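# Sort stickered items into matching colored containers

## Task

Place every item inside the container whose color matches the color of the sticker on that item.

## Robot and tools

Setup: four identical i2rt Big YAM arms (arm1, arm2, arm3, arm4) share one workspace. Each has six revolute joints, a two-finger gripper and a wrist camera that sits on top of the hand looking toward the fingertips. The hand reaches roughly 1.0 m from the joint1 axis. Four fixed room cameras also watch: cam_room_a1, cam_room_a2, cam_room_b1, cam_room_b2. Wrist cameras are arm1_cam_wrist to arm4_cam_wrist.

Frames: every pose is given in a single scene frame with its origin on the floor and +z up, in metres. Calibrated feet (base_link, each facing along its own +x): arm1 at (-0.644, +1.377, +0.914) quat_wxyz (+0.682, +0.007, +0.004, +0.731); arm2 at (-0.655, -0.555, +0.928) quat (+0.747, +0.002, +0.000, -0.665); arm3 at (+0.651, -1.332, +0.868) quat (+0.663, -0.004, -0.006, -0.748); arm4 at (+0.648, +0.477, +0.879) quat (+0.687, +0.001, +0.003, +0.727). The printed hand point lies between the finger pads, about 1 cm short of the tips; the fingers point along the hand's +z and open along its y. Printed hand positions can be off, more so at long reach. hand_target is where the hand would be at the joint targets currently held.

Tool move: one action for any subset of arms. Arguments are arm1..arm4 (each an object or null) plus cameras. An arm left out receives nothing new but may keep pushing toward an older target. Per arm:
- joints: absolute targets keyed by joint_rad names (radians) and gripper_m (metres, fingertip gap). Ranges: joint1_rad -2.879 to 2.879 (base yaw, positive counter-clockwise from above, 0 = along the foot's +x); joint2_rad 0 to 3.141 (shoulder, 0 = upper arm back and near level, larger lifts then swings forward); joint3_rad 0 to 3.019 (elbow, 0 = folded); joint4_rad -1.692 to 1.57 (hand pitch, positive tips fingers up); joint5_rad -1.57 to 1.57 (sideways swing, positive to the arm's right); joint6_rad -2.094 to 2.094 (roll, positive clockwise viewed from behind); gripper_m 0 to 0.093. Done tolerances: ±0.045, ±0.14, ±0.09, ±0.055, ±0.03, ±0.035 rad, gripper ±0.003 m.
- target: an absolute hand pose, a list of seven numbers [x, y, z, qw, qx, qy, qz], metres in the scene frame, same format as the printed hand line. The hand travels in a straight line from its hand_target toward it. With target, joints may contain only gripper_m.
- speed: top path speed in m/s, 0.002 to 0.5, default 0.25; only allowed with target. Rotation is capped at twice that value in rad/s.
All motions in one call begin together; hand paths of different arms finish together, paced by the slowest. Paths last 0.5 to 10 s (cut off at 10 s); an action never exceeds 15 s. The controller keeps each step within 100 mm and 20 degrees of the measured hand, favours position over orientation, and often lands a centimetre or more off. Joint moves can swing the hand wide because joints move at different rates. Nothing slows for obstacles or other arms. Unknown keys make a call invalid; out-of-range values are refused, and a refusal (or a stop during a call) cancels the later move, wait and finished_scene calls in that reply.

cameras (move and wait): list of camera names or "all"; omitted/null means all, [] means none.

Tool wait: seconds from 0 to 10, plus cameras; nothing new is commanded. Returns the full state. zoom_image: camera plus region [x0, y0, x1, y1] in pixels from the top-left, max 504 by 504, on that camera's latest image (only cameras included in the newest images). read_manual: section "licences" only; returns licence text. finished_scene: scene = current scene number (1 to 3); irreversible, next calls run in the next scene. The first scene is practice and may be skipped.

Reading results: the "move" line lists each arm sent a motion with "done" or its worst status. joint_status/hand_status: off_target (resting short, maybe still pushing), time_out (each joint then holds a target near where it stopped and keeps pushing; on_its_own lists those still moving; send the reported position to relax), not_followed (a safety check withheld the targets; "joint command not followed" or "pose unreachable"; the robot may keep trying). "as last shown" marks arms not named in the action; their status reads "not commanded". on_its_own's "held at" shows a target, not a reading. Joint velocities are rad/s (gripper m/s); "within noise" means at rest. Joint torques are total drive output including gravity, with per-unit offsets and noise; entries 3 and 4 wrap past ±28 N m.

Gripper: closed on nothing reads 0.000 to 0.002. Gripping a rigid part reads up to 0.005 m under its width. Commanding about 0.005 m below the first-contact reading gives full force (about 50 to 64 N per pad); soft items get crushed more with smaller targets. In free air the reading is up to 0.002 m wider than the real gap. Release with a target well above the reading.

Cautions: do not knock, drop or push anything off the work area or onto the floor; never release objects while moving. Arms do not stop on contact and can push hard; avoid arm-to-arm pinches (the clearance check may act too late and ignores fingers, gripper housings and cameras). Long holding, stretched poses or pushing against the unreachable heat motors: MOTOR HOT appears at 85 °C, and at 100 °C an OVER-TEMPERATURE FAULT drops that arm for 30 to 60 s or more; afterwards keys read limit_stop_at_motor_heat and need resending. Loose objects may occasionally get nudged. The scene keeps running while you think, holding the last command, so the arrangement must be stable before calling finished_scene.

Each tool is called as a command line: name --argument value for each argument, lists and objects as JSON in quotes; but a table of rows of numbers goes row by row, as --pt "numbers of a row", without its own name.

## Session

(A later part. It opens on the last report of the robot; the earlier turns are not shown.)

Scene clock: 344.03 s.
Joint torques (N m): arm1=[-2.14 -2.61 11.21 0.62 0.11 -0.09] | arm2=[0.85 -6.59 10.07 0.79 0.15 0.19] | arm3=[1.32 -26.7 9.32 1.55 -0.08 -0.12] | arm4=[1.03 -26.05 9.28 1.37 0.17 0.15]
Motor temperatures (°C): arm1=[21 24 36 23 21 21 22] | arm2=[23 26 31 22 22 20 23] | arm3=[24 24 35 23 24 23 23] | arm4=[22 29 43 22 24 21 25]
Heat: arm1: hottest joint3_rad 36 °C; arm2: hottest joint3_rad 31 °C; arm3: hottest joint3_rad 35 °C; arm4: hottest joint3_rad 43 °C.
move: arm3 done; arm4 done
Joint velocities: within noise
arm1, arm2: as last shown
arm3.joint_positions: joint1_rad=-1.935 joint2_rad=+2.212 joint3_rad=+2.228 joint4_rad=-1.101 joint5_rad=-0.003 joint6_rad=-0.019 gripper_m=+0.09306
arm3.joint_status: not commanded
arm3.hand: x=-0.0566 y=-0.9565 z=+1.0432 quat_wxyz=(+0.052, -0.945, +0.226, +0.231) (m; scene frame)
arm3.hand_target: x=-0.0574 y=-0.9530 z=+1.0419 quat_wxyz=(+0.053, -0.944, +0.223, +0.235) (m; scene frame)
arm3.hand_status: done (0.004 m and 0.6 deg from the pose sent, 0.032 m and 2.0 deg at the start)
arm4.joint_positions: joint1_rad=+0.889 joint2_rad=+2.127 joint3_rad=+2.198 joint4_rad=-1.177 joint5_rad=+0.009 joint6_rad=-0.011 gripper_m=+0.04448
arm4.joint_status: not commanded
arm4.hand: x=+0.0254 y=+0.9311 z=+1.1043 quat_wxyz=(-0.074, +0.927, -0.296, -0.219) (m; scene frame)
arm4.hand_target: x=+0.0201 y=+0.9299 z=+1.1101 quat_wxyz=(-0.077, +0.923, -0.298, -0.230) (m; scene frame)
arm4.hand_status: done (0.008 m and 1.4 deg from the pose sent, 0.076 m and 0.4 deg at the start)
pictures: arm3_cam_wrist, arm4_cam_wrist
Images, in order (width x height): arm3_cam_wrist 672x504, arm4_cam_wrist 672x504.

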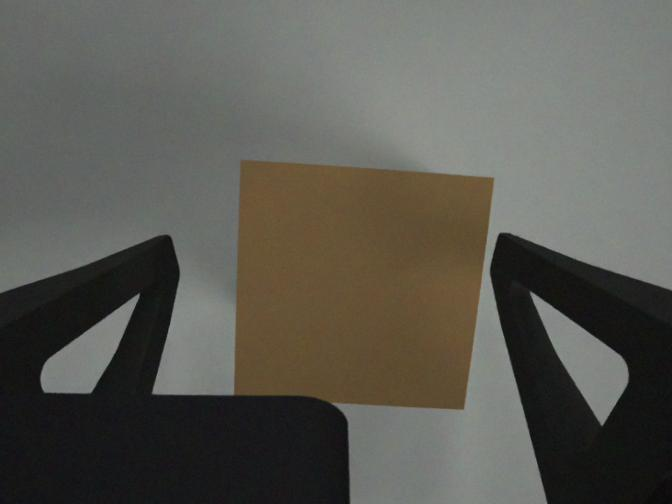

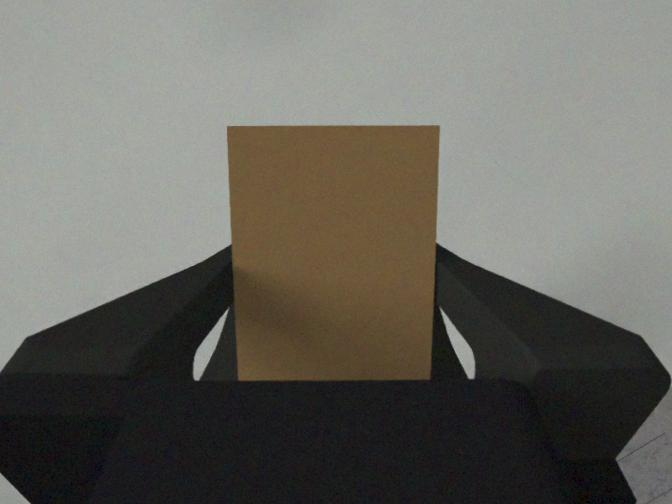

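move --arm3 '{"joints":{"joint1_rad":-1.958}}' --arm4 '{"target":[0.42,0.642,1.13,-0.0715,0.9269,-0.2869,-0.2311]}' --cameras '[]'

move --arm3 '{"target":[-0.050,-0.953,1.024,-0.0545,0.9437,-0.2256,-0.235],"speed":0.06}' --cameras '["arm3_cam_wrist"]'

Scene clock: 355.70 s.
Joint torques (N m): arm1=[-2.43 -3.14 11.12 0.58 0.11 0] | arm2=[0.91 -6.59 10.09 0.76 0.15 0.19] | arm3=[0.56 -26.7 9.35 1.52 -0.07 -0.12] | arm4=[1.03 -1.67 9.42 0.46 -0.05 -0.07]
Motor temperatures (°C): arm1=[21 24 36 23 21 21 22] | arm2=[23 26 31 22 22 20 23] | arm3=[24 25 34 23 24 23 23] | arm4=[22 30 41 22 24 21 26]
Heat: arm1: hottest joint3_rad 36 °C; arm2: hottest joint3_rad 31 °C; arm3: hottest joint3_rad 34 °C; arm4: hottest joint3_rad 41 °C.
move: arm3 done; arm4 done
Joint velocities: within noise
arm1.joint_positions: joint1_rad=-2.253 joint2_rad=+0.990 joint3_rad=+0.918 joint4_rad=-1.226 joint5_rad=+0.000 joint6_rad=-0.002 gripper_m=+0.08797
arm1.joint_status: not commanded
arm1.hand: x=-0.3806 y=+1.1934 z=+1.1294 quat_wxyz=(-0.121, -0.298, -0.946, +0.042) (m; scene frame)
arm1.hand_target: x=-0.3830 y=+1.1920 z=+1.1299 quat_wxyz=(-0.118, -0.298, -0.946, +0.043) (m; scene frame)
arm1.hand_status: not commanded
arm2: as last shown
arm3.joint_positions: joint1_rad=-1.945 joint2_rad=+2.212 joint3_rad=+2.228 joint4_rad=-1.101 joint5_rad=-0.003 joint6_rad=-0.019 gripper_m=+0.09306
arm3.joint_status: all done
arm3.hand: x=-0.0527 y=-0.9493 z=+1.0431 quat_wxyz=(+0.053, -0.944, +0.230, +0.231) (m; scene frame)
arm3.hand_target: x=-0.0501 y=-0.9395 z=+1.0418 quat_wxyz=(+0.056, -0.942, +0.232, +0.235) (m; scene frame)
arm3.hand_status: not commanded
arm4.joint_positions: joint1_rad=+0.889 joint2_rad=+0.727 joint3_rad=+0.816 joint4_rad=-1.161 joint5_rad=-0.002 joint6_rad=-0.012 gripper_m=+0.04448
arm4.joint_status: not commanded
arm4.hand: x=+0.4203 y=+0.6436 z=+1.1307 quat_wxyz=(-0.074, +0.923, -0.293, -0.237) (m; scene frame)
arm4.hand_target: x=+0.4200 y=+0.6420 z=+1.1300 quat_wxyz=(-0.071, +0.927, -0.287, -0.231) (m; scene frame)
arm4.hand_status: done (0.002 m and 1.1 deg from the pose sent, 0.490 m and 1.7 deg at the start)
pictures: none
No camera images: "cameras" was empty.

Scene clock: 356.67 s.
Joint torques (N m): arm1=[-2.84 -2.61 11.19 0.55 0.1 -0.03] | arm2=[0.79 -6.59 10.06 0.8 0.15 0.2] | arm3=[1.67 -27.46 8.43 1.47 0.01 -0.12] | arm4=[0.67 -1.85 9.39 0.4 -0.05 -0.06]
Motor temperatures (°C): arm1=[21 24 36 23 21 21 22] | arm2=[23 26 31 22 22 20 23] | arm3=[24 25 34 23 24 23 23] | arm4=[22 30 41 22 24 21 26]
Heat: arm1: hottest joint3_rad 36 °C; arm2: hottest joint3_rad 31 °C; arm3: hottest joint3_rad 34 °C; arm4: hottest joint3_rad 41 °C.
move: arm3 done
Joint velocities: within noise
arm1, arm2, arm4: as last shown
arm3.joint_positions: joint1_rad=-1.945 joint2_rad=+2.200 joint3_rad=+2.153 joint4_rad=-1.037 joint5_rad=-0.004 joint6_rad=-0.019 gripper_m=+0.09305
arm3.joint_status: not commanded
arm3.hand: x=-0.0497 y=-0.9513 z=+1.0229 quat_wxyz=(+0.053, -0.944, +0.230, +0.231) (m; scene frame)
arm3.hand_target: x=-0.0499 y=-0.9529 z=+1.0241 quat_wxyz=(+0.055, -0.944, +0.226, +0.235) (m; scene frame)
arm3.hand_status: done (0.002 m and 0.7 deg from the pose sent, 0.020 m and 0.7 deg at the start)
pictures: arm3_cam_wrist
Images, in order (width x height): arm3_cam_wrist 672x504.

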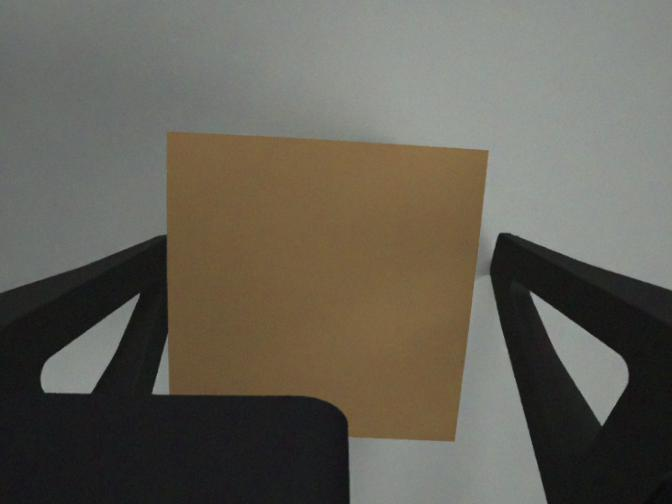

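move --arm3 '{"joints":{"gripper_m":0.042}}' --arm4 '{"joints":{"joint1_rad":-1.445,"joint2_rad":0.6,"joint3_rad":1.4,"joint4_rad":-1.6,"joint5_rad":0,"joint6_rad":0}}' --cameras '["arm3_cam_wrist","arm4_cam_wrist"]'

Scene clock: 363.73 s.
Joint torques (N m): arm1=[-1.96 -2.78 11.18 0.44 0.11 -0.04] | arm2=[0.91 -6.53 10.06 0.81 0.16 0.19] | arm3=[1.67 -27.4 8.46 1.47 0.09 -0.12] | arm4=[0.5 2.55 9.78 0.61 0.07 0.14]
Motor temperatures (°C): arm1=[21 24 36 23 21 21 22] | arm2=[23 26 31 22 22 20 23] | arm3=[24 26 33 23 24 23 23] | arm4=[22 29 40 22 24 21 26]
Heat: arm1: hottest joint3_rad 36 °C; arm2: hottest joint3_rad 31 °C; arm3: hottest joint3_rad 33 °C; arm4: hottest joint3_rad 40 °C.
move: arm3 off_target; arm4 done
Joint velocities: within noise
arm1, arm2: as last shown
arm3.joint_positions: joint1_rad=-1.945 joint2_rad=+2.200 joint3_rad=+2.153 joint4_rad=-1.036 joint5_rad=-0.006 joint6_rad=-0.019 gripper_m=+0.05311
arm3.joint_status: gripper_m off_target (ended at +0.05313, target +0.04200)
arm3.hand: x=-0.0501 y=-0.9515 z=+1.0230 quat_wxyz=(+0.052, -0.944, +0.230, +0.232) (m; scene frame)
arm3.hand_target: x=-0.0500 y=-0.9529 z=+1.0241 quat_wxyz=(+0.055, -0.944, +0.226, +0.235) (m; scene frame)
arm3.hand_status: not commanded
arm4.joint_positions: joint1_rad=-1.441 joint2_rad=+0.599 joint3_rad=+1.362 joint4_rad=-1.588 joint5_rad=-0.001 joint6_rad=-0.011 gripper_m=+0.04448
arm4.joint_status: all done
arm4.hand: x=+0.8371 y=+0.5138 z=+1.3617 quat_wxyz=(-0.361, +0.092, -0.928, -0.031) (m; scene frame)
arm4.hand_target: x=+0.8323 y=+0.5121 z=+1.3762 quat_wxyz=(-0.372, +0.085, -0.924, -0.033) (m; scene frame)
arm4.hand_status: not commanded
pictures: arm3_cam_wrist, arm4_cam_wrist
Images, in order (width x height): arm3_cam_wrist 672x504, arm4_cam_wrist 672x504.

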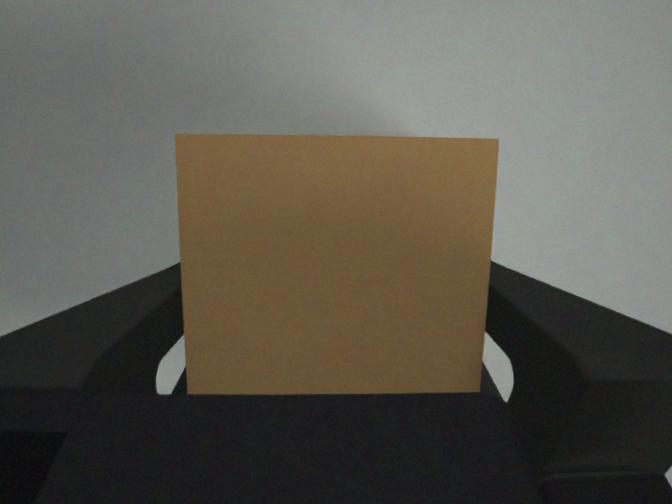

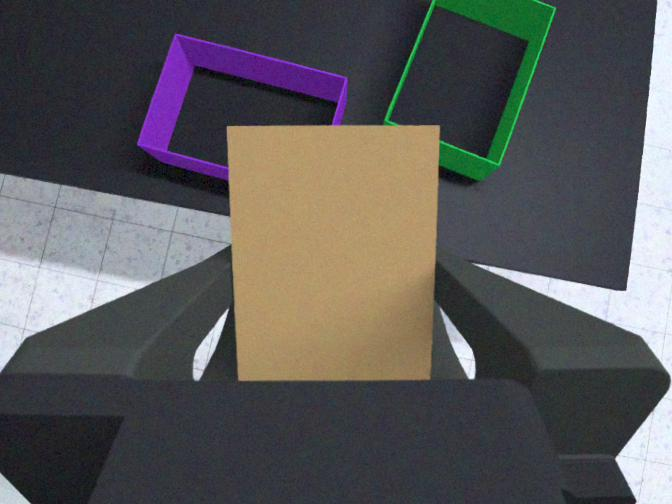

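move --arm3 '{"target":[-0.033,-0.962,1.10,-0.0545,0.9437,-0.2256,-0.235],"speed":0.15}' --arm4 '{"joints":{"joint1_rad":-1.133,"joint2_rad":1.35,"joint3_rad":1.13,"joint4_rad":-0.9}}' --cameras '["arm3_cam_wrist","arm4_cam_wrist"]'

Scene clock: 378.03 s.
Joint torques (N m): arm1=[-2.14 -2.73 11.07 0.62 0.08 -0.04] | arm2=[0.85 -6.59 10.09 0.77 0.15 0.2] | arm3=[1.67 -26.75 14.17 0.55 0.11 -0.11] | arm4=[0.5 -11.99 9.88 1.2 0.12 0.17]
Motor temperatures (°C): arm1=[21 24 36 23 21 21 22] | arm2=[23 26 31 22 22 20 23] | arm3=[24 27 32 23 24 23 24] | arm4=[22 27 38 22 24 21 26]
Heat: arm1: hottest joint3_rad 36 °C; arm2: hottest joint3_rad 31 °C; arm3: hottest joint3_rad 32 °C; arm4: hottest joint3_rad 38 °C.
move: arm3 off_target; arm4 done
Joint velocities: within noise
arm1: as last shown
arm2.joint_positions: joint1_rad=+0.900 joint2_rad=+1.003 joint3_rad=+0.896 joint4_rad=-1.190 joint5_rad=+0.005 joint6_rad=-0.011 gripper_m=+0.08793
arm2.joint_status: not commanded
arm2.hand: x=-0.3827 y=-0.7261 z=+1.1369 quat_wxyz=(-0.131, -0.266, -0.954, +0.039) (m; scene frame)
arm2.hand_target: x=-0.3880 y=-0.7230 z=+1.1300 quat_wxyz=(-0.118, -0.272, -0.954, +0.036) (m; scene frame)
arm2.hand_status: not commanded
arm3.joint_positions: joint1_rad=-1.945 joint2_rad=+2.129 joint3_rad=+2.156 joint4_rad=-1.163 joint5_rad=-0.006 joint6_rad=-0.019 gripper_m=+0.05310
arm3.joint_status: not commanded
arm3.hand: x=-0.0229 y=-0.9657 z=+1.0644 quat_wxyz=(+0.046, -0.950, +0.231, +0.207) (m; scene frame)
arm3.hand_target: x=-0.0313 y=-0.9628 z=+1.1002 quat_wxyz=(+0.055, -0.944, +0.226, +0.236) (m; scene frame)
arm3.hand_status: off_target (0.037 m and 3.5 deg from the pose sent, 0.080 m and 0.6 deg at the start)
arm4.joint_positions: joint1_rad=-1.132 joint2_rad=+1.346 joint3_rad=+1.114 joint4_rad=-0.918 joint5_rad=-0.001 joint6_rad=-0.011 gripper_m=+0.04448
arm4.joint_status: all done
arm4.hand: x=+1.0677 y=+0.7041 z=+1.0792 quat_wxyz=(-0.200, +0.245, -0.947, -0.049) (m; scene frame)
arm4.hand_target: x=+1.0760 y=+0.7078 z=+1.0864 quat_wxyz=(-0.214, +0.239, -0.946, -0.053) (m; scene frame)
arm4.hand_status: not commanded
pictures: arm3_cam_wrist, arm4_cam_wrist
Images, in order (width x height): arm3_cam_wrist 672x504, arm4_cam_wrist 672x504.

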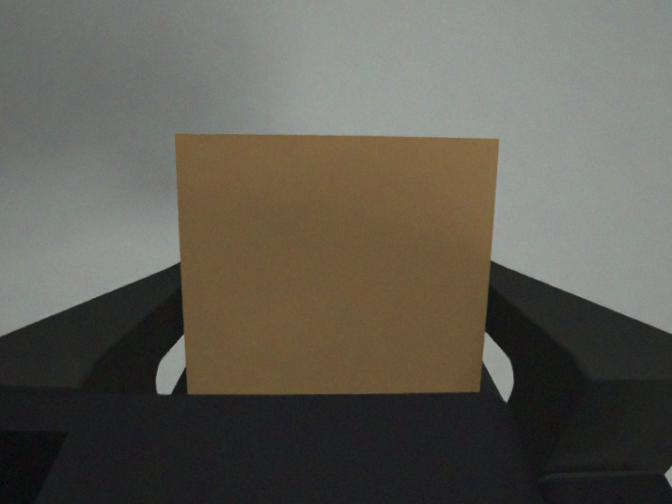

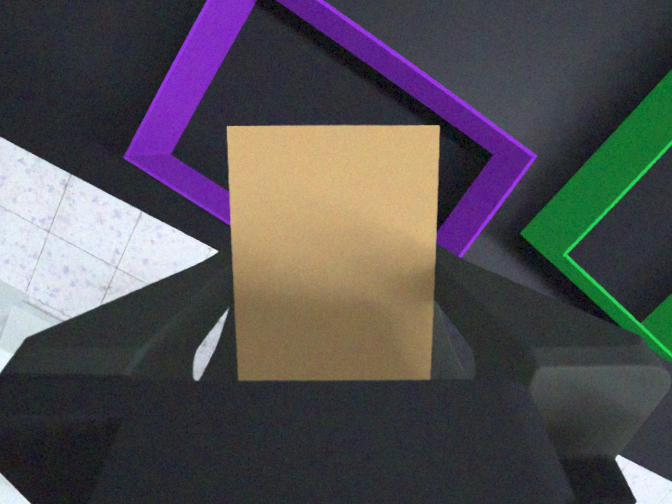

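move --arm3 '{"target":[0.41,-1.203,1.13,-0.0545,0.9437,-0.2256,-0.235]}' --arm4 '{"target":[1.085,0.72,0.86,-0.234,0.238,-0.940,-0.059]}' --cameras '["arm4_cam_wrist"]'

Scene clock: 389.73 s.
Joint torques (N m): arm1=[-1.49 -2.9 11.22 0.57 0.02 -0.05] | arm2=[1.03 -6.59 10.09 0.77 0.15 0.2] | arm3=[2.32 -1.61 9.28 0.77 0.11 0.03] | arm4=[1.61 -14.1 6.15 1.48 0.26 0.17]
Motor temperatures (°C): arm1=[21 24 36 23 21 21 22] | arm2=[23 26 31 22 22 20 23] | arm3=[24 27 33 23 24 23 24] | arm4=[22 26 37 22 24 21 26]
Heat: arm1: hottest joint3_rad 36 °C; arm2: hottest joint3_rad 31 °C; arm3: hottest joint3_rad 33 °C; arm4: hottest joint3_rad 37 °C.
move: arm3 done; arm4 done
Joint velocities: within noise
arm1, arm2: as last shown
arm3.joint_positions: joint1_rad=-1.940 joint2_rad=+0.698 joint3_rad=+0.847 joint4_rad=-1.214 joint5_rad=+0.002 joint6_rad=-0.017 gripper_m=+0.05310
arm3.joint_status: not commanded
arm3.hand: x=+0.4108 y=-1.1991 z=+1.1330 quat_wxyz=(+0.057, -0.942, +0.228, +0.240) (m; scene frame)
arm3.hand_target: x=+0.4101 y=-1.2029 z=+1.1299 quat_wxyz=(+0.055, -0.944, +0.226, +0.235) (m; scene frame)
arm3.hand_status: done (0.005 m and 0.8 deg from the pose sent, 0.498 m and 3.5 deg at the start)
arm4.joint_positions: joint1_rad=-1.125 joint2_rad=+1.698 joint3_rad=+0.822 joint4_rad=-0.210 joint5_rad=+0.002 joint6_rad=-0.001 gripper_m=+0.04448
arm4.joint_status: not commanded
arm4.hand: x=+1.0834 y=+0.7152 z=+0.8628 quat_wxyz=(-0.230, +0.241, -0.941, -0.057) (m; scene frame)
arm4.hand_target: x=+1.0849 y=+0.7200 z=+0.8600 quat_wxyz=(-0.234, +0.238, -0.941, -0.059) (m; scene frame)
arm4.hand_status: done (0.006 m and 0.6 deg from the pose sent, 0.220 m and 4.2 deg at the start)
pictures: arm4_cam_wrist
Images, in order (width x height): arm4_cam_wrist 672x504.

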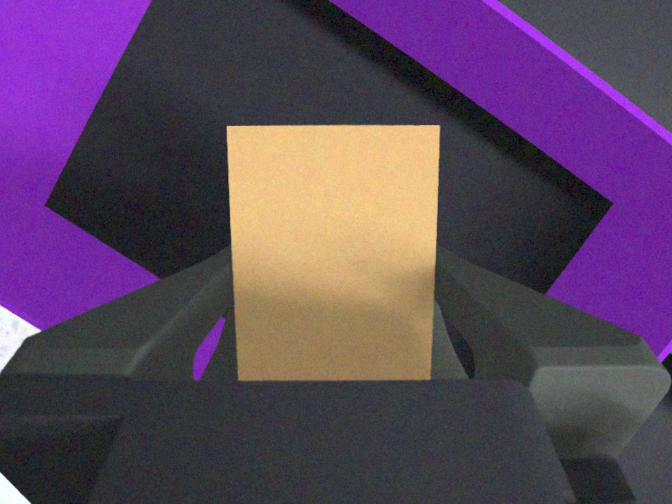

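move --arm3 '{"joints":{"joint1_rad":1.489,"joint2_rad":0.6,"joint3_rad":1.4,"joint4_rad":-1.6,"joint5_rad":0,"joint6_rad":0}}' --arm4 '{"target":[1.086,0.722,0.755,-0.234,0.238,-0.940,-0.059],"speed":0.12}' --cameras '["arm3_cam_wrist","arm4_cam_wrist"]'

Scene clock: 396.17 s.
Joint torques (N m): arm1=[-2.43 -2.9 11.15 0.68 0.12 -0.05] | arm2=[0.91 -6.71 10.07 0.81 0.15 0.19] | arm3=[2.2 2.55 10.95 1.18 0.06 0.02] | arm4=[1.2 -15.44 4.51 1.37 0.19 0.18]
Motor temperatures (°C): arm1=[20 24 36 23 21 21 22] | arm2=[23 25 31 22 22 20 23] | arm3=[24 27 33 23 24 23 24] | arm4=[21 26 37 22 24 21 26]
Heat: arm1: hottest joint3_rad 36 °C; arm2: hottest joint3_rad 31 °C; arm3: hottest joint3_rad 33 °C; arm4: hottest joint3_rad 37 °C.
move: arm3 done; arm4 done
Joint velocities: within noise
arm1, arm2: as last shown
arm3.joint_positions: joint1_rad=+1.478 joint2_rad=+0.597 joint3_rad=+1.361 joint4_rad=-1.595 joint5_rad=-0.001 joint6_rad=-0.007 gripper_m=+0.05309
arm3.joint_status: all done
arm3.hand: x=+0.8344 y=-1.3652 z=+1.3504 quat_wxyz=(-0.361, -0.094, -0.927, +0.046) (m; scene frame)
arm3.hand_target: x=+0.8316 y=-1.3624 z=+1.3662 quat_wxyz=(-0.375, -0.091, -0.921, +0.044) (m; scene frame)
arm3.hand_status: not commanded
arm4.joint_positions: joint1_rad=-1.122 joint2_rad=+1.982 joint3_rad=+0.807 joint4_rad=+0.081 joint5_rad=+0.004 joint6_rad=+0.002 gripper_m=+0.04448
arm4.joint_status: not commanded
arm4.hand: x=+1.0814 y=+0.7155 z=+0.7556 quat_wxyz=(-0.226, +0.242, -0.942, -0.056) (m; scene frame)
arm4.hand_target: x=+1.0858 y=+0.7219 z=+0.7551 quat_wxyz=(-0.234, +0.238, -0.941, -0.059) (m; scene frame)
arm4.hand_status: done (0.008 m and 1.1 deg from the pose sent, 0.108 m and 0.6 deg at the start)
pictures: arm3_cam_wrist, arm4_cam_wrist
Images, in order (width x height): arm3_cam_wrist 672x504, arm4_cam_wrist 672x504.

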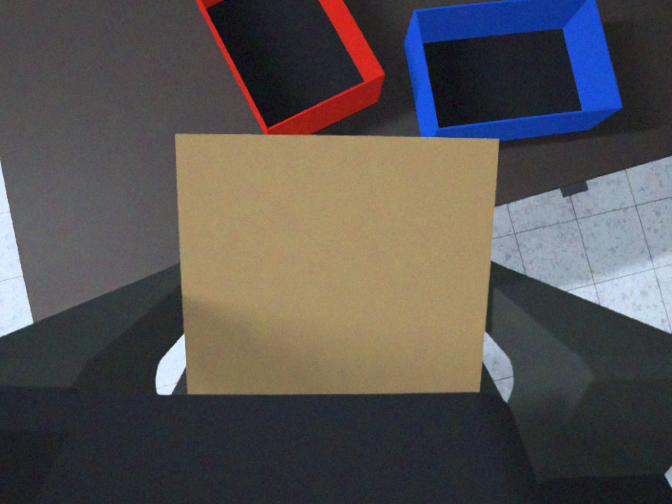

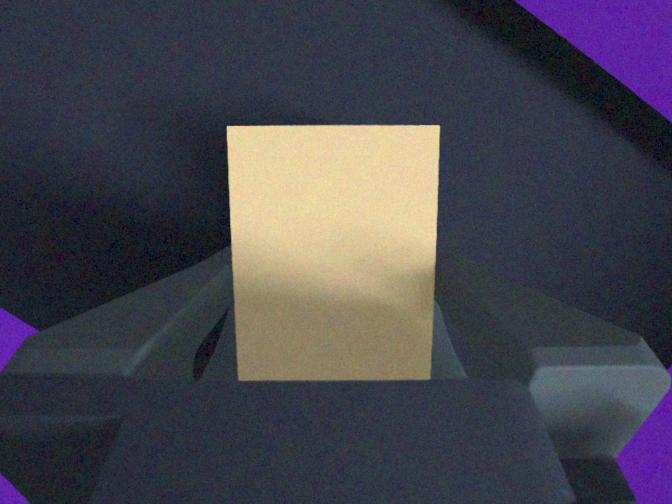

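move --arm3 '{"joints":{"joint1_rad":0.997,"joint2_rad":1.35,"joint3_rad":1.13,"joint4_rad":-0.9}}' --arm4 '{"target":[1.084,0.719,0.740,-0.234,0.238,-0.940,-0.059],"speed":0.05}' --cameras '["arm3_cam_wrist"]'

move --arm4 '{"target":[1.084,0.719,0.730,-0.234,0.238,-0.940,-0.059],"speed":0.05}' --cameras '[]'

Scene clock: 412.30 s.
Joint torques (N m): arm1=[-2.08 -1.73 11.18 0.69 0.14 0] | arm2=[0.79 -6.71 10.09 0.8 0.15 0.19] | arm3=[1.14 -12.22 9.87 1.55 0.04 0.01] | arm4=[0.97 -15.27 4.12 1.4 0.15 0.11]
Motor temperatures (°C): arm1=[20 24 36 23 21 21 22] | arm2=[23 25 31 22 22 20 23] | arm3=[24 26 32 23 24 23 24] | arm4=[21 26 35 22 24 21 26]
Heat: arm1: hottest joint3_rad 36 °C; arm2: hottest joint3_rad 31 °C; arm3: hottest joint3_rad 32 °C; arm4: hottest joint3_rad 35 °C.
move: arm3 done; arm4 done
Joint velocities: within noise
arm1, arm2: as last shown
arm3.joint_positions: joint1_rad=+0.998 joint2_rad=+1.351 joint3_rad=+1.123 joint4_rad=-0.916 joint5_rad=+0.000 joint6_rad=-0.006 gripper_m=+0.05308
arm3.joint_status: all done
arm3.hand: x=+1.0193 y=-1.6356 z=+1.0768 quat_wxyz=(-0.202, -0.328, -0.920, +0.079) (m; scene frame)
arm3.hand_target: x=+1.0232 y=-1.6395 z=+1.0826 quat_wxyz=(-0.213, -0.330, -0.916, +0.082) (m; scene frame)
arm3.hand_status: not commanded
arm4.joint_positions: joint1_rad=-1.122 joint2_rad=+2.013 joint3_rad=+0.807 joint4_rad=+0.124 joint5_rad=+0.004 joint6_rad=+0.002 gripper_m=+0.04448
arm4.joint_status: not commanded
arm4.hand: x=+1.0826 y=+0.7162 z=+0.7457 quat_wxyz=(-0.232, +0.241, -0.941, -0.058) (m; scene frame)
arm4.hand_target: x=+1.0838 y=+0.7188 z=+0.7400 quat_wxyz=(-0.234, +0.238, -0.941, -0.059) (m; scene frame)
arm4.hand_status: done (0.007 m and 0.5 deg from the pose sent, 0.016 m and 1.1 deg at the start)
pictures: arm3_cam_wrist
Images, in order (width x height): arm3_cam_wrist 672x504.

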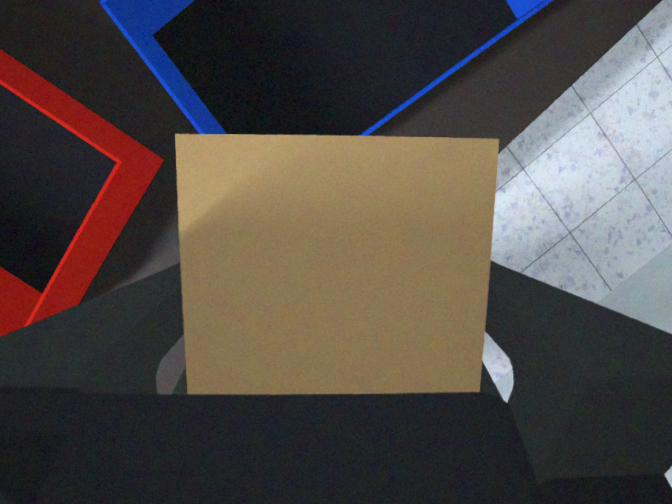

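Scene clock: 413.27 s.
Joint torques (N m): arm1=[-2.43 -2.96 11.26 0.47 0.05 -0.04] | arm2=[0.91 -6.48 10.09 0.83 0.15 0.2] | arm3=[1.14 -12.22 9.87 1.54 0.04 0.02] | arm4=[0.97 -14.45 4.14 1.4 0.16 0.12]
Motor temperatures (°C): arm1=[20 24 36 23 21 21 22] | arm2=[23 25 31 22 22 20 23] | arm3=[24 26 32 23 24 23 24] | arm4=[21 26 34 22 24 21 26]
Heat: arm1: hottest joint3_rad 36 °C; arm2: hottest joint3_rad 31 °C; arm3: hottest joint3_rad 32 °C; arm4: hottest joint3_rad 34 °C.
move: arm4 done
Joint velocities: within noise
arm1, arm2, arm3: as last shown
arm4.joint_positions: joint1_rad=-1.122 joint2_rad=+2.039 joint3_rad=+0.807 joint4_rad=+0.150 joint5_rad=+0.004 joint6_rad=+0.002 gripper_m=+0.04448
arm4.joint_status: not commanded
arm4.hand: x=+1.0816 y=+0.7156 z=+0.7366 quat_wxyz=(-0.232, +0.241, -0.941, -0.058) (m; scene frame)
arm4.hand_target: x=+1.0837 y=+0.7188 z=+0.7300 quat_wxyz=(-0.234, +0.238, -0.941, -0.059) (m; scene frame)
arm4.hand_status: done (0.008 m and 0.4 deg from the pose sent, 0.016 m and 0.5 deg at the start)
pictures: none
No camera images: "cameras" was empty.

move --arm3 '{"target":[1.137,-1.727,0.88,-0.228,-0.325,-0.914,0.081]}' --arm4 '{"target":[1.083,0.718,0.720,-0.234,0.238,-0.940,-0.059],"speed":0.05}' --cameras '["arm3_cam_wrist"]'

Scene clock: 426.10 s.
Joint torques (N m): arm1=[-2.55 -2.55 11.26 0.4 0.11 -0.03] | arm2=[0.97 -6.65 10.04 0.8 0.15 0.19] | arm3=[1.67 -19.6 11.17 1.5 -0.07 0.02] | arm4=[0.67 -12.69 4.05 1.33 0.13 0.13]
Motor temperatures (°C): arm1=[20 24 36 23 21 21 22] | arm2=[23 25 31 22 22 20 23] | arm3=[24 26 32 23 24 23 24] | arm4=[21 25 33 22 24 21 26]
Heat: arm1: hottest joint3_rad 36 °C; arm2: hottest joint3_rad 31 °C; arm3: hottest joint3_rad 32 °C; arm4: hottest joint3_rad 33 °C.
move: arm3 off_target; arm4 off_target
Joint velocities: within noise
arm1.joint_positions: joint1_rad=-2.253 joint2_rad=+0.990 joint3_rad=+0.918 joint4_rad=-1.226 joint5_rad=+0.000 joint6_rad=-0.002 gripper_m=+0.08797
arm1.joint_status: not commanded
arm1.hand: x=-0.3806 y=+1.1934 z=+1.1294 quat_wxyz=(-0.121, -0.298, -0.946, +0.042) (m; scene frame)
arm1.hand_target: x=-0.3830 y=+1.1920 z=+1.1299 quat_wxyz=(-0.118, -0.298, -0.946, +0.043) (m; scene frame)
arm1.hand_status: not commanded
arm2: as last shown
arm3.joint_positions: joint1_rad=+0.998 joint2_rad=+1.919 joint3_rad=+1.193 joint4_rad=-0.432 joint5_rad=-0.008 joint6_rad=-0.004 gripper_m=+0.05308
arm3.joint_status: not commanded
arm3.hand: x=+1.1123 y=-1.7141 z=+0.8579 quat_wxyz=(-0.197, -0.329, -0.921, +0.073) (m; scene frame)
arm3.hand_target: x=+1.1359 y=-1.7258 z=+0.8811 quat_wxyz=(-0.228, -0.325, -0.914, +0.081) (m; scene frame)
arm3.hand_status: off_target (0.036 m and 3.8 deg from the pose sent, 0.247 m and 3.1 deg at the start)
arm4.joint_positions: joint1_rad=-1.122 joint2_rad=+2.046 joint3_rad=+0.807 joint4_rad=+0.176 joint5_rad=+0.004 joint6_rad=+0.002 gripper_m=+0.04448
arm4.joint_status: not commanded
arm4.hand: x=+1.0849 y=+0.7173 z=+0.7364 quat_wxyz=(-0.241, +0.241, -0.938, -0.060) (m; scene frame)
arm4.hand_target: x=+1.0824 y=+0.7176 z=+0.7206 quat_wxyz=(-0.234, +0.238, -0.941, -0.059) (m; scene frame)
arm4.hand_status: off_target (0.016 m and 0.9 deg from the pose sent, 0.017 m and 0.4 deg at the start)
pictures: arm3_cam_wrist
Images, in order (width x height): arm3_cam_wrist 672x504.

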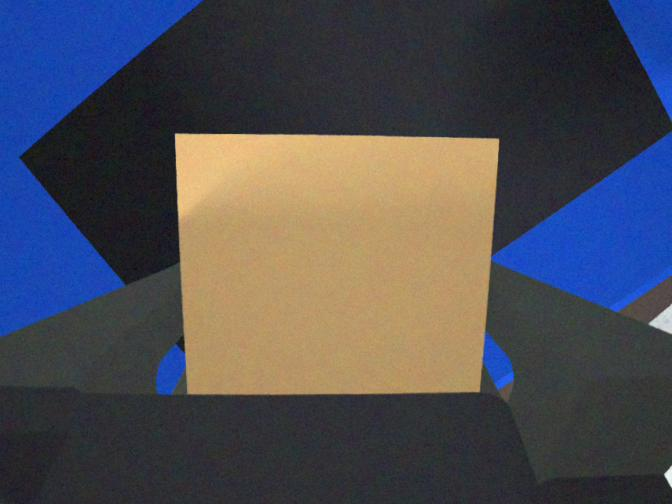

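move --arm3 '{"target":[1.156,-1.741,0.800,-0.235,-0.323,-0.912,0.085],"speed":0.15}' --arm4 '{"target":[1.0845,0.718,0.732,-0.234,0.238,-0.940,-0.059],"speed":0.1}' --cameras '[]'

move --arm4 '{"joints":{"gripper_m":0.075}}' --cameras '["arm3_cam_wrist","arm4_cam_wrist"]'

Scene clock: 432.33 s.
Joint torques (N m): arm1=[-2.49 -3.31 11.3 0.58 0.1 0] | arm2=[0.91 -6.53 10.11 0.8 0.15 0.2] | arm3=[2.02 -20.89 9.92 1.52 0.1 0.02] | arm4=[0.85 -15.97 4.07 0.32 0.13 0.12]
Motor temperatures (°C): arm1=[20 24 36 23 21 21 22] | arm2=[23 25 32 22 22 20 23] | arm3=[24 26 32 23 24 23 24] | arm4=[21 25 32 22 24 21 27]
Heat: arm1: hottest joint3_rad 36 °C; arm2: hottest joint3_rad 32 °C; arm3: hottest joint3_rad 32 °C; arm4: hottest joint3_rad 32 °C.
move: arm3 off_target; arm4 done
Joint velocities: within noise
arm1, arm2: as last shown
arm3.joint_positions: joint1_rad=+0.998 joint2_rad=+2.101 joint3_rad=+1.234 joint4_rad=-0.267 joint5_rad=-0.008 joint6_rad=-0.003 gripper_m=+0.05308
arm3.joint_status: not commanded
arm3.hand: x=+1.1309 y=-1.7305 z=+0.7826 quat_wxyz=(-0.208, -0.328, -0.918, +0.077) (m; scene frame)
arm3.hand_target: x=+1.1551 y=-1.7399 z=+0.8010 quat_wxyz=(-0.235, -0.323, -0.913, +0.085) (m; scene frame)
arm3.hand_status: off_target (0.032 m and 3.4 deg from the pose sent, 0.077 m and 4.8 deg at the start)
arm4.joint_positions: joint1_rad=-1.122 joint2_rad=+2.046 joint3_rad=+0.807 joint4_rad=+0.175 joint5_rad=+0.004 joint6_rad=+0.002 gripper_m=+0.04448
arm4.joint_status: not commanded
arm4.hand: x=+1.0847 y=+0.7173 z=+0.7363 quat_wxyz=(-0.241, +0.241, -0.938, -0.060) (m; scene frame)
arm4.hand_target: x=+1.0844 y=+0.7179 z=+0.7320 quat_wxyz=(-0.234, +0.238, -0.941, -0.059) (m; scene frame)
arm4.hand_status: done (0.004 m and 0.8 deg from the pose sent, 0.004 m and 0.9 deg at the start)
pictures: none
No camera images: "cameras" was empty.

Scene clock: 432.87 s.
Joint torques (N m): arm1=[-2.43 -2.49 11.12 0.61 0.07 -0.05] | arm2=[0.91 -6.65 10.07 0.79 0.15 0.19] | arm3=[2.02 -20.84 9.94 1.48 0.1 0.02] | arm4=[1.03 -15.33 4.14 0.43 0.11 0.11]
Motor temperatures (°C): arm1=[20 24 36 23 21 21 22] | arm2=[23 25 32 22 22 20 23] | arm3=[24 26 32 23 24 23 24] | arm4=[21 25 32 22 24 21 26]
Heat: arm1: hottest joint3_rad 36 °C; arm2: hottest joint3_rad 32 °C; arm3: hottest joint3_rad 32 °C; arm4: hottest joint3_rad 32 °C.
move: arm4 done
Joint velocities: within noise
arm1, arm2, arm3: as last shown
arm4.joint_positions: joint1_rad=-1.121 joint2_rad=+2.046 joint3_rad=+0.807 joint4_rad=+0.175 joint5_rad=+0.004 joint6_rad=+0.002 gripper_m=+0.07489
arm4.joint_status: all done
arm4.hand: x=+1.0843 y=+0.7180 z=+0.7363 quat_wxyz=(-0.241, +0.241, -0.938, -0.060) (m; scene frame)
arm4.hand_target: x=+1.0843 y=+0.7180 z=+0.7320 quat_wxyz=(-0.234, +0.238, -0.941, -0.059) (m; scene frame)
arm4.hand_status: not commanded
pictures: arm3_cam_wrist, arm4_cam_wrist
Images, in order (width x height): arm3_cam_wrist 672x504, arm4_cam_wrist 672x504.

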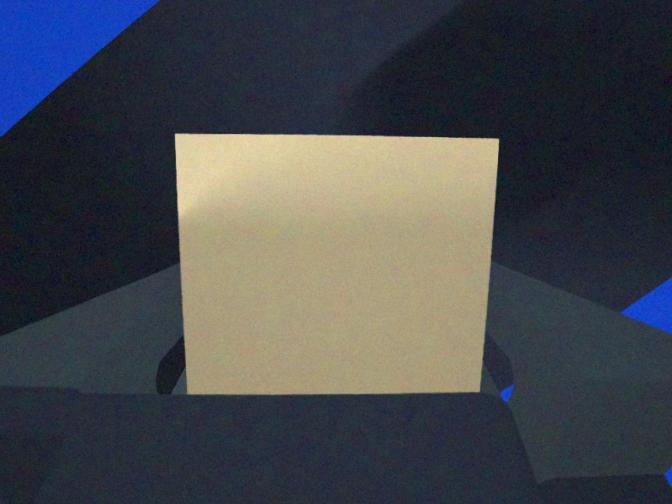

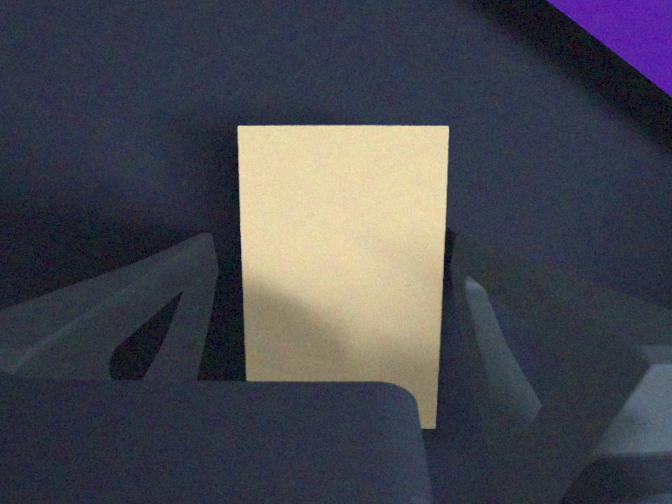

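move --arm3 '{"target":[1.158,-1.743,0.770,-0.235,-0.323,-0.912,0.085],"speed":0.08}' --arm4 '{"target":[1.082,0.717,0.95,-0.234,0.238,-0.940,-0.059],"speed":0.15}' --cameras '["arm4_cam_wrist"]'

move --arm3 '{"target":[1.158,-1.743,0.755,-0.235,-0.323,-0.912,0.085],"speed":0.06}' --cameras '[]'

Scene clock: 440.20 s.
Joint torques (N m): arm1=[-2.37 -2.9 11.12 0.61 0.08 -0.09] | arm2=[0.91 -6.59 10.09 0.8 0.15 0.19] | arm3=[2.08 -19.72 9.74 1.61 0.1 0.02] | arm4=[0.85 -14.15 9.81 0.29 0.12 0.11]
Motor temperatures (°C): arm1=[20 24 36 23 21 21 22] | arm2=[23 25 32 22 22 20 23] | arm3=[24 26 32 23 24 23 25] | arm4=[21 25 32 22 24 21 26]
Heat: arm1: hottest joint3_rad 36 °C; arm2: hottest joint3_rad 32 °C; arm3: hottest joint3_rad 32 °C; arm4: hottest joint3_rad 32 °C.
move: arm3 off_target; arm4 off_target
Joint velocities: within noise
arm1: as last shown
arm2.joint_positions: joint1_rad=+0.900 joint2_rad=+1.003 joint3_rad=+0.896 joint4_rad=-1.190 joint5_rad=+0.005 joint6_rad=-0.011 gripper_m=+0.08793
arm2.joint_status: not commanded
arm2.hand: x=-0.3827 y=-0.7261 z=+1.1369 quat_wxyz=(-0.131, -0.266, -0.954, +0.039) (m; scene frame)
arm2.hand_target: x=-0.3880 y=-0.7230 z=+1.1300 quat_wxyz=(-0.118, -0.272, -0.954, +0.036) (m; scene frame)
arm2.hand_status: not commanded
arm3.joint_positions: joint1_rad=+0.998 joint2_rad=+2.148 joint3_rad=+1.244 joint4_rad=-0.215 joint5_rad=-0.008 joint6_rad=-0.003 gripper_m=+0.05308
arm3.joint_status: not commanded
arm3.hand: x=+1.1354 y=-1.7344 z=+0.7629 quat_wxyz=(-0.215, -0.327, -0.917, +0.079) (m; scene frame)
arm3.hand_target: x=+1.1573 y=-1.7421 z=+0.7708 quat_wxyz=(-0.235, -0.323, -0.913, +0.085) (m; scene frame)
arm3.hand_status: off_target (0.025 m and 2.5 deg from the pose sent, 0.032 m and 3.4 deg at the start)
arm4.joint_positions: joint1_rad=-1.121 joint2_rad=+1.516 joint3_rad=+0.855 joint4_rad=-0.445 joint5_rad=+0.004 joint6_rad=+0.002 gripper_m=+0.07490
arm4.joint_status: not commanded
arm4.hand: x=+1.0691 y=+0.7097 z=+0.9343 quat_wxyz=(-0.221, +0.243, -0.943, -0.055) (m; scene frame)
arm4.hand_target: x=+1.0815 y=+0.7168 z=+0.9502 quat_wxyz=(-0.234, +0.238, -0.941, -0.059) (m; scene frame)
arm4.hand_status: off_target (0.022 m and 1.7 deg from the pose sent, 0.214 m and 0.9 deg at the start)
pictures: arm4_cam_wrist
Images, in order (width x height): arm4_cam_wrist 672x504.

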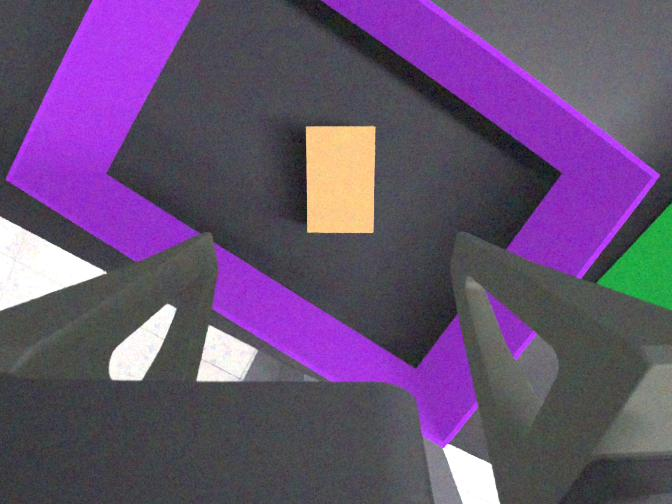

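Scene clock: 441.17 s.
Joint torques (N m): arm1=[-2.08 -3.14 11.18 0.43 0.09 -0.09] | arm2=[0.97 -6.65 10.09 0.79 0.15 0.19] | arm3=[1.9 -19.96 9.4 1.62 0.11 0.01] | arm4=[0.73 -13.92 9.78 0.24 0.1 0.12]
Motor temperatures (°C): arm1=[20 24 36 23 21 21 22] | arm2=[23 25 32 22 22 20 23] | arm3=[24 26 32 23 24 23 25] | arm4=[21 25 32 22 24 21 26]
Heat: arm1: hottest joint3_rad 36 °C; arm2: hottest joint3_rad 32 °C; arm3: hottest joint3_rad 32 °C; arm4: hottest joint3_rad 32 °C.
move: arm3 off_target
Joint velocities: within noise
arm1, arm2, arm4: as last shown
arm3.joint_positions: joint1_rad=+0.998 joint2_rad=+2.180 joint3_rad=+1.248 joint4_rad=-0.186 joint5_rad=-0.008 joint6_rad=-0.003 gripper_m=+0.05308
arm3.joint_status: not commanded
arm3.hand: x=+1.1360 y=-1.7351 z=+0.7484 quat_wxyz=(-0.215, -0.328, -0.916, +0.079) (m; scene frame)
arm3.hand_target: x=+1.1574 y=-1.7422 z=+0.7558 quat_wxyz=(-0.235, -0.323, -0.913, +0.085) (m; scene frame)
arm3.hand_status: off_target (0.024 m and 2.5 deg from the pose sent, 0.025 m and 2.5 deg at the start)
pictures: none
No camera images: "cameras" was empty.

Purple done. Lower the cube further.

move --arm3 '{"target":[1.158,-1.743,0.743,-0.235,-0.323,-0.912,0.085],"speed":0.05}' --cameras '[]'

move --arm3 '{"target":[1.158,-1.743,0.731,-0.235,-0.323,-0.912,0.085],"speed":0.05}' --cameras '["arm3_cam_wrist"]'

Scene clock: 444.87 s.
Joint torques (N m): arm1=[-2.08 -2.96 11.23 0.62 0.09 -0.09] | arm2=[0.97 -6.71 10.06 0.8 0.15 0.2] | arm3=[2.02 -18.67 9.05 1.58 0.12 0.01] | arm4=[1.03 -13.68 9.8 0.38 0.11 0.11]
Motor temperatures (°C): arm1=[20 24 36 23 21 21 22] | arm2=[23 25 32 22 22 20 23] | arm3=[24 26 32 23 24 23 25] | arm4=[21 25 33 22 24 21 26]
Heat: arm1: hottest joint3_rad 36 °C; arm2: hottest joint3_rad 32 °C; arm3: hottest joint3_rad 32 °C; arm4: hottest joint3_rad 33 °C.
move: arm3 off_target
Joint velocities: within noise
arm1, arm2, arm4: as last shown
arm3.joint_positions: joint1_rad=+0.998 joint2_rad=+2.190 joint3_rad=+1.256 joint4_rad=-0.162 joint5_rad=-0.008 joint6_rad=-0.002 gripper_m=+0.05308
arm3.joint_status: not commanded
arm3.hand: x=+1.1408 y=-1.7392 z=+0.7469 quat_wxyz=(-0.225, -0.327, -0.914, +0.082) (m; scene frame)
arm3.hand_target: x=+1.1575 y=-1.7423 z=+0.7435 quat_wxyz=(-0.235, -0.323, -0.913, +0.085) (m; scene frame)
arm3.hand_status: off_target (0.018 m and 1.3 deg from the pose sent, 0.024 m and 2.5 deg at the start)
pictures: none
No camera images: "cameras" was empty.

Scene clock: 445.83 s.
Joint torques (N m): arm1=[-2.73 -3.08 11.47 0.58 0.08 -0.05] | arm2=[0.91 -6.59 10.07 0.83 0.15 0.2] | arm3=[2.08 -17.32 8.69 1.61 0.13 0.02] | arm4=[0.97 -13.8 9.85 0.28 0.11 0.11]
Motor temperatures (°C): arm1=[20 24 36 23 21 21 22] | arm2=[23 25 32 22 22 20 23] | arm3=[24 26 32 23 24 23 25] | arm4=[21 25 33 22 24 21 26]
Heat: arm1: hottest joint3_rad 36 °C; arm2: hottest joint3_rad 32 °C; arm3: hottest joint3_rad 32 °C; arm4: hottest joint3_rad 33 °C.
move: arm3 off_target
Joint velocities: within noise
arm1, arm2, arm4: as last shown
arm3.joint_positions: joint1_rad=+0.998 joint2_rad=+2.199 joint3_rad=+1.263 joint4_rad=-0.140 joint5_rad=-0.008 joint6_rad=-0.001 gripper_m=+0.05308
arm3.joint_status: not commanded
arm3.hand: x=+1.1457 y=-1.7432 z=+0.7466 quat_wxyz=(-0.234, -0.326, -0.912, +0.086) (m; scene frame)
arm3.hand_target: x=+1.1572 y=-1.7421 z=+0.7314 quat_wxyz=(-0.235, -0.323, -0.913, +0.085) (m; scene frame)
arm3.hand_status: off_target (0.020 m and 0.4 deg from the pose sent, 0.024 m and 1.3 deg at the start)
pictures: arm3_cam_wrist
Images, in order (width x height): arm3_cam_wrist 672x504.

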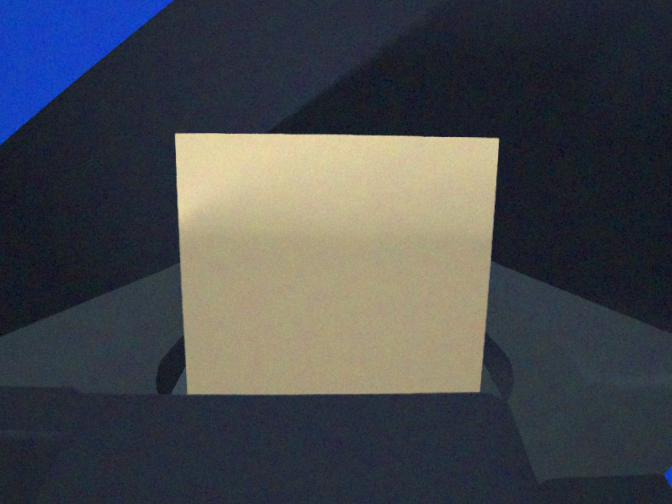

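move --arm3 '{"target":[1.147,-1.7435,0.742,-0.234,-0.325,-0.912,0.085],"speed":0.1}' --cameras '[]'

move --arm3 '{"joints":{"gripper_m":0.078}}' --cameras '["arm3_cam_wrist"]'

move --arm3 '{"target":[1.14,-1.738,0.96,-0.234,-0.325,-0.912,0.085],"speed":0.15}' --cameras '["arm3_cam_wrist"]'

Scene clock: 452.87 s.
Joint torques (N m): arm1=[-2.84 -2.67 11.11 0.38 0.07 -0.02] | arm2=[0.97 -6.59 10.1 0.77 0.15 0.19] | arm3=[1.14 -20.37 6.5 1.2 -0.04 -0.06] | arm4=[0.91 -13.33 9.92 0.24 0.12 0.11]
Motor temperatures (°C): arm1=[20 24 36 23 21 21 22] | arm2=[23 25 32 22 22 20 23] | arm3=[24 26 32 23 24 23 25] | arm4=[21 25 33 22 24 21 26]
Heat: arm1: hottest joint3_rad 36 °C; arm2: hottest joint3_rad 32 °C; arm3: hottest joint3_rad 32 °C; arm4: hottest joint3_rad 33 °C.
move: arm3 done
Joint velocities: within noise
arm1, arm2, arm4: as last shown
arm3.joint_positions: joint1_rad=+0.998 joint2_rad=+2.199 joint3_rad=+1.263 joint4_rad=-0.140 joint5_rad=-0.008 joint6_rad=-0.001 gripper_m=+0.05308
arm3.joint_status: not commanded
arm3.hand: x=+1.1458 y=-1.7432 z=+0.7466 quat_wxyz=(-0.234, -0.326, -0.912, +0.086) (m; scene frame)
arm3.hand_target: x=+1.1470 y=-1.7433 z=+0.7420 quat_wxyz=(-0.234, -0.325, -0.912, +0.085) (m; scene frame)
arm3.hand_status: done (0.005 m and 0.2 deg from the pose sent, 0.005 m and 0.2 deg at the start)
pictures: none
No camera images: "cameras" was empty.

Scene clock: 453.37 s.
Joint torques (N m): arm1=[-2.49 -2.84 11.17 0.5 0.09 -0.04] | arm2=[0.85 -6.65 10.07 0.8 0.15 0.19] | arm3=[1.14 -20.48 6.48 1.2 -0.04 -0.06] | arm4=[0.85 -13.63 9.78 0.18 0.1 0.1]
Motor temperatures (°C): arm1=[20 24 36 23 21 21 22] | arm2=[23 25 32 22 22 20 23] | arm3=[24 26 32 23 24 23 25] | arm4=[21 25 33 22 24 21 26]
Heat: arm1: hottest joint3_rad 36 °C; arm2: hottest joint3_rad 32 °C; arm3: hottest joint3_rad 32 °C; arm4: hottest joint3_rad 33 °C.
move: arm3 done
Joint velocities: within noise
arm1.joint_positions: joint1_rad=-2.253 joint2_rad=+0.990 joint3_rad=+0.918 joint4_rad=-1.226 joint5_rad=+0.000 joint6_rad=-0.002 gripper_m=+0.08797
arm1.joint_status: not commanded
arm1.hand: x=-0.3806 y=+1.1934 z=+1.1294 quat_wxyz=(-0.121, -0.298, -0.946, +0.042) (m; scene frame)
arm1.hand_target: x=-0.3830 y=+1.1920 z=+1.1299 quat_wxyz=(-0.118, -0.298, -0.946, +0.043) (m; scene frame)
arm1.hand_status: not commanded
arm2, arm4: as last shown
arm3.joint_positions: joint1_rad=+0.998 joint2_rad=+2.199 joint3_rad=+1.263 joint4_rad=-0.140 joint5_rad=-0.008 joint6_rad=-0.001 gripper_m=+0.07796
arm3.joint_status: all done
arm3.hand: x=+1.1457 y=-1.7432 z=+0.7466 quat_wxyz=(-0.234, -0.326, -0.912, +0.086) (m; scene frame)
arm3.hand_target: x=+1.1470 y=-1.7433 z=+0.7419 quat_wxyz=(-0.234, -0.325, -0.912, +0.085) (m; scene frame)
arm3.hand_status: not commanded
pictures: arm3_cam_wrist
Images, in order (width x height): arm3_cam_wrist 672x504.

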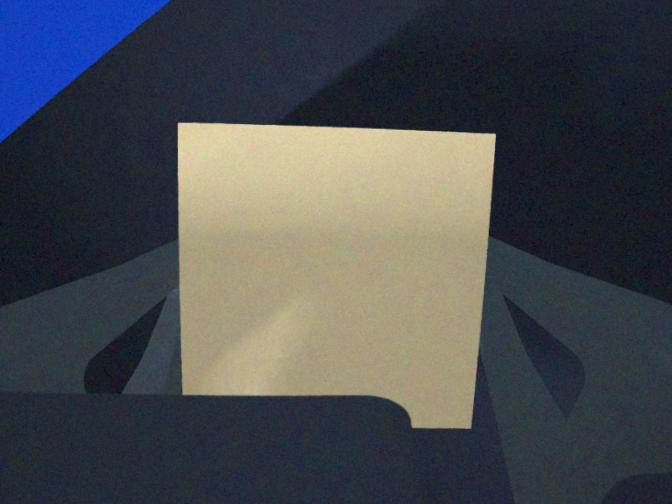

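Scene clock: 455.50 s.
Joint torques (N m): arm1=[-2.49 -3.31 11.18 0.68 0.09 -0.04] | arm2=[0.97 -6.59 10.07 0.8 0.15 0.2] | arm3=[0.85 -19.49 11.9 0.55 -0.07 -0.11] | arm4=[1.08 -13.68 10 0.38 0.1 0.1]
Motor temperatures (°C): arm1=[20 24 36 23 21 21 22] | arm2=[23 25 32 22 22 20 23] | arm3=[24 26 32 23 24 23 24] | arm4=[21 25 34 22 24 21 26]
Heat: arm1: hottest joint3_rad 36 °C; arm2: hottest joint3_rad 32 °C; arm3: hottest joint3_rad 32 °C; arm4: hottest joint3_rad 34 °C.
move: arm3 off_target
Joint velocities: within noise
arm1, arm2, arm4: as last shown
arm3.joint_positions: joint1_rad=+0.998 joint2_rad=+1.825 joint3_rad=+1.294 joint4_rad=-0.585 joint5_rad=-0.009 joint6_rad=-0.001 gripper_m=+0.07796
arm3.joint_status: not commanded
arm3.hand: x=+1.1284 y=-1.7261 z=+0.9391 quat_wxyz=(-0.216, -0.328, -0.916, +0.079) (m; scene frame)
arm3.hand_target: x=+1.1394 y=-1.7374 z=+0.9603 quat_wxyz=(-0.234, -0.325, -0.912, +0.085) (m; scene frame)
arm3.hand_status: off_target (0.027 m and 2.2 deg from the pose sent, 0.213 m and 0.2 deg at the start)
pictures: arm3_cam_wrist
Images, in order (width x height): arm3_cam_wrist 672x504.

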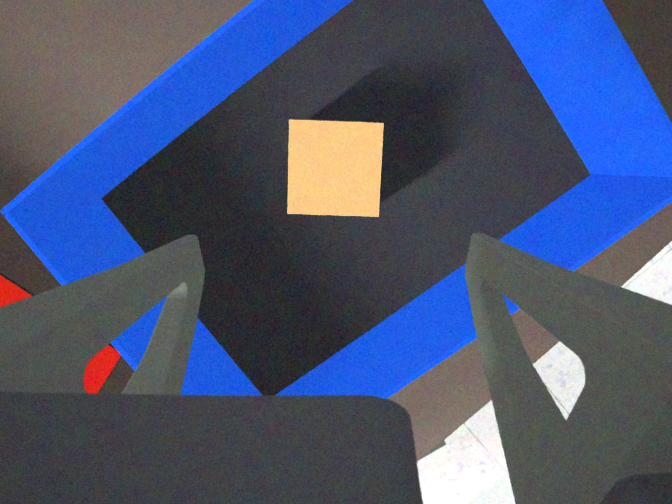

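wait --seconds 0 --cameras '["cam_room_a1","cam_room_a2","cam_room_b1","cam_room_b2"]'

Scene clock: 458.17 s.
Joint torques (N m): arm1=[-2.84 -2.78 10.99 0.57 0.11 -0.08] | arm2=[0.85 -6.65 10.1 0.79 0.15 0.19] | arm3=[0.91 -19.6 11.96 0.55 -0.05 -0.11] | arm4=[0.85 -13.63 9.92 0.25 0.12 0.11]
Motor temperatures (°C): arm1=[20 24 36 23 21 21 22] | arm2=[23 25 32 22 22 20 23] | arm3=[24 26 32 23 24 23 24] | arm4=[21 25 34 22 24 21 26]
Heat: arm1: hottest joint3_rad 36 °C; arm2: hottest joint3_rad 32 °C; arm3: hottest joint3_rad 32 °C; arm4: hottest joint3_rad 34 °C.
Joint velocities: within noise
arm1.joint_positions: joint1_rad=-2.253 joint2_rad=+0.990 joint3_rad=+0.918 joint4_rad=-1.226 joint5_rad=+0.000 joint6_rad=-0.002 gripper_m=+0.08797
arm1.joint_status: not commanded
arm1.hand: x=-0.3806 y=+1.1934 z=+1.1294 quat_wxyz=(-0.121, -0.298, -0.946, +0.042) (m; scene frame)
arm1.hand_target: x=-0.3830 y=+1.1920 z=+1.1299 quat_wxyz=(-0.118, -0.298, -0.946, +0.043) (m; scene frame)
arm1.hand_status: not commanded
arm2.joint_positions: joint1_rad=+0.900 joint2_rad=+1.003 joint3_rad=+0.896 joint4_rad=-1.190 joint5_rad=+0.005 joint6_rad=-0.011 gripper_m=+0.08793
arm2.joint_status: not commanded
arm2.hand: x=-0.3827 y=-0.7261 z=+1.1369 quat_wxyz=(-0.131, -0.266, -0.954, +0.039) (m; scene frame)
arm2.hand_target: x=-0.3880 y=-0.7230 z=+1.1300 quat_wxyz=(-0.118, -0.272, -0.954, +0.036) (m; scene frame)
arm2.hand_status: not commanded
arm3.joint_positions: joint1_rad=+0.998 joint2_rad=+1.825 joint3_rad=+1.294 joint4_rad=-0.585 joint5_rad=-0.009 joint6_rad=-0.001 gripper_m=+0.07796
arm3.joint_status: not commanded
arm3.hand: x=+1.1284 y=-1.7261 z=+0.9391 quat_wxyz=(-0.216, -0.328, -0.916, +0.079) (m; scene frame)
arm3.hand_target: x=+1.1394 y=-1.7374 z=+0.9603 quat_wxyz=(-0.234, -0.325, -0.912, +0.085) (m; scene frame)
arm3.hand_status: off_target (0.027 m and 2.2 deg from the pose sent, 0.213 m and 0.2 deg at the start)
arm4.joint_positions: joint1_rad=-1.121 joint2_rad=+1.516 joint3_rad=+0.855 joint4_rad=-0.445 joint5_rad=+0.004 joint6_rad=+0.002 gripper_m=+0.07490
arm4.joint_status: not commanded
arm4.hand: x=+1.0691 y=+0.7097 z=+0.9343 quat_wxyz=(-0.221, +0.243, -0.943, -0.055) (m; scene frame)
arm4.hand_target: x=+1.0815 y=+0.7168 z=+0.9502 quat_wxyz=(-0.234, +0.238, -0.941, -0.059) (m; scene frame)
arm4.hand_status: not commanded
pictures: cam_room_a1, cam_room_a2, cam_room_b1, cam_room_b2
Images, in order (width x height): cam_room_a1 672x504, cam_room_a2 672x504, cam_room_b1 672x504, cam_room_b2 672x504.

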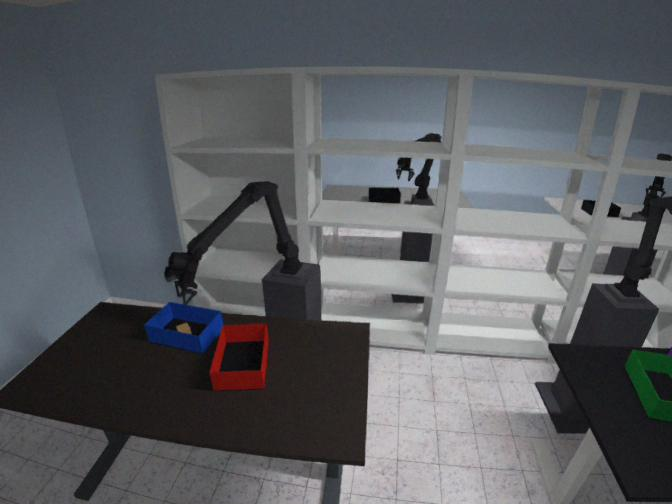

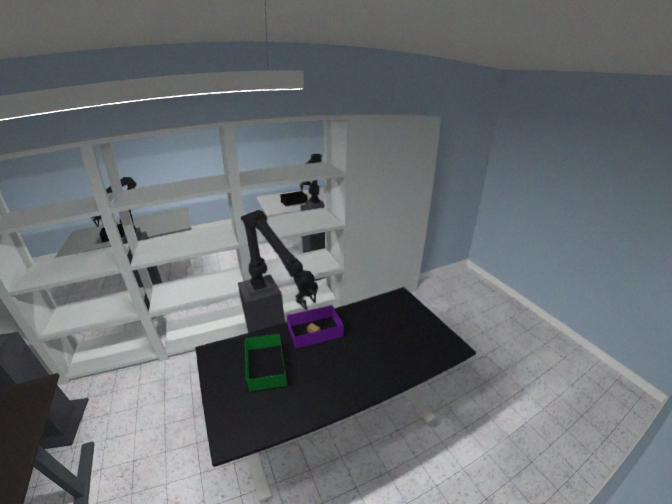

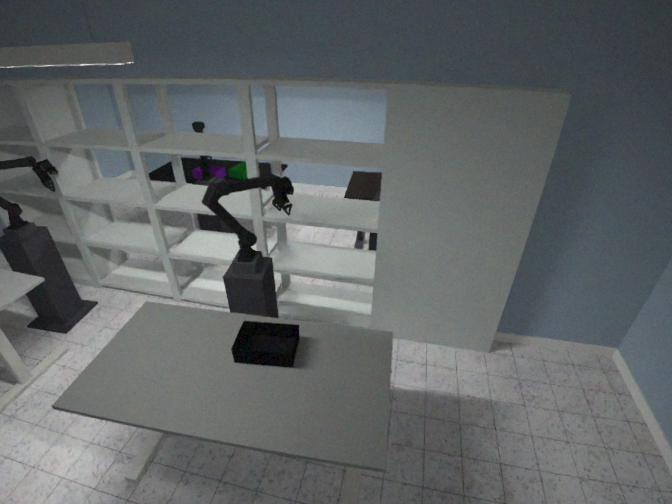

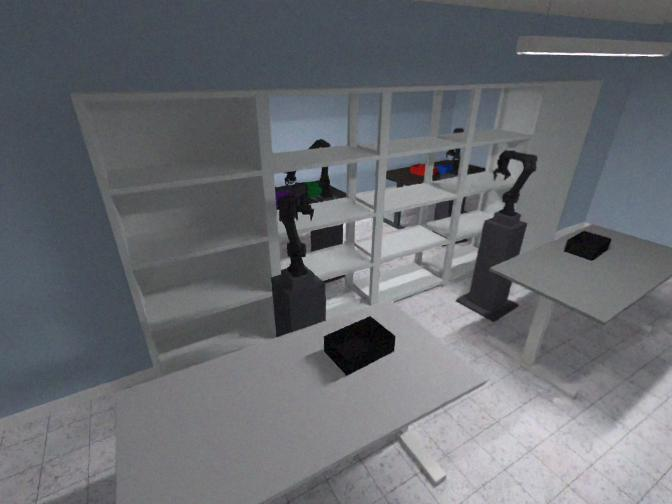

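finished_scene --scene 3

The scene is finished: the task was done.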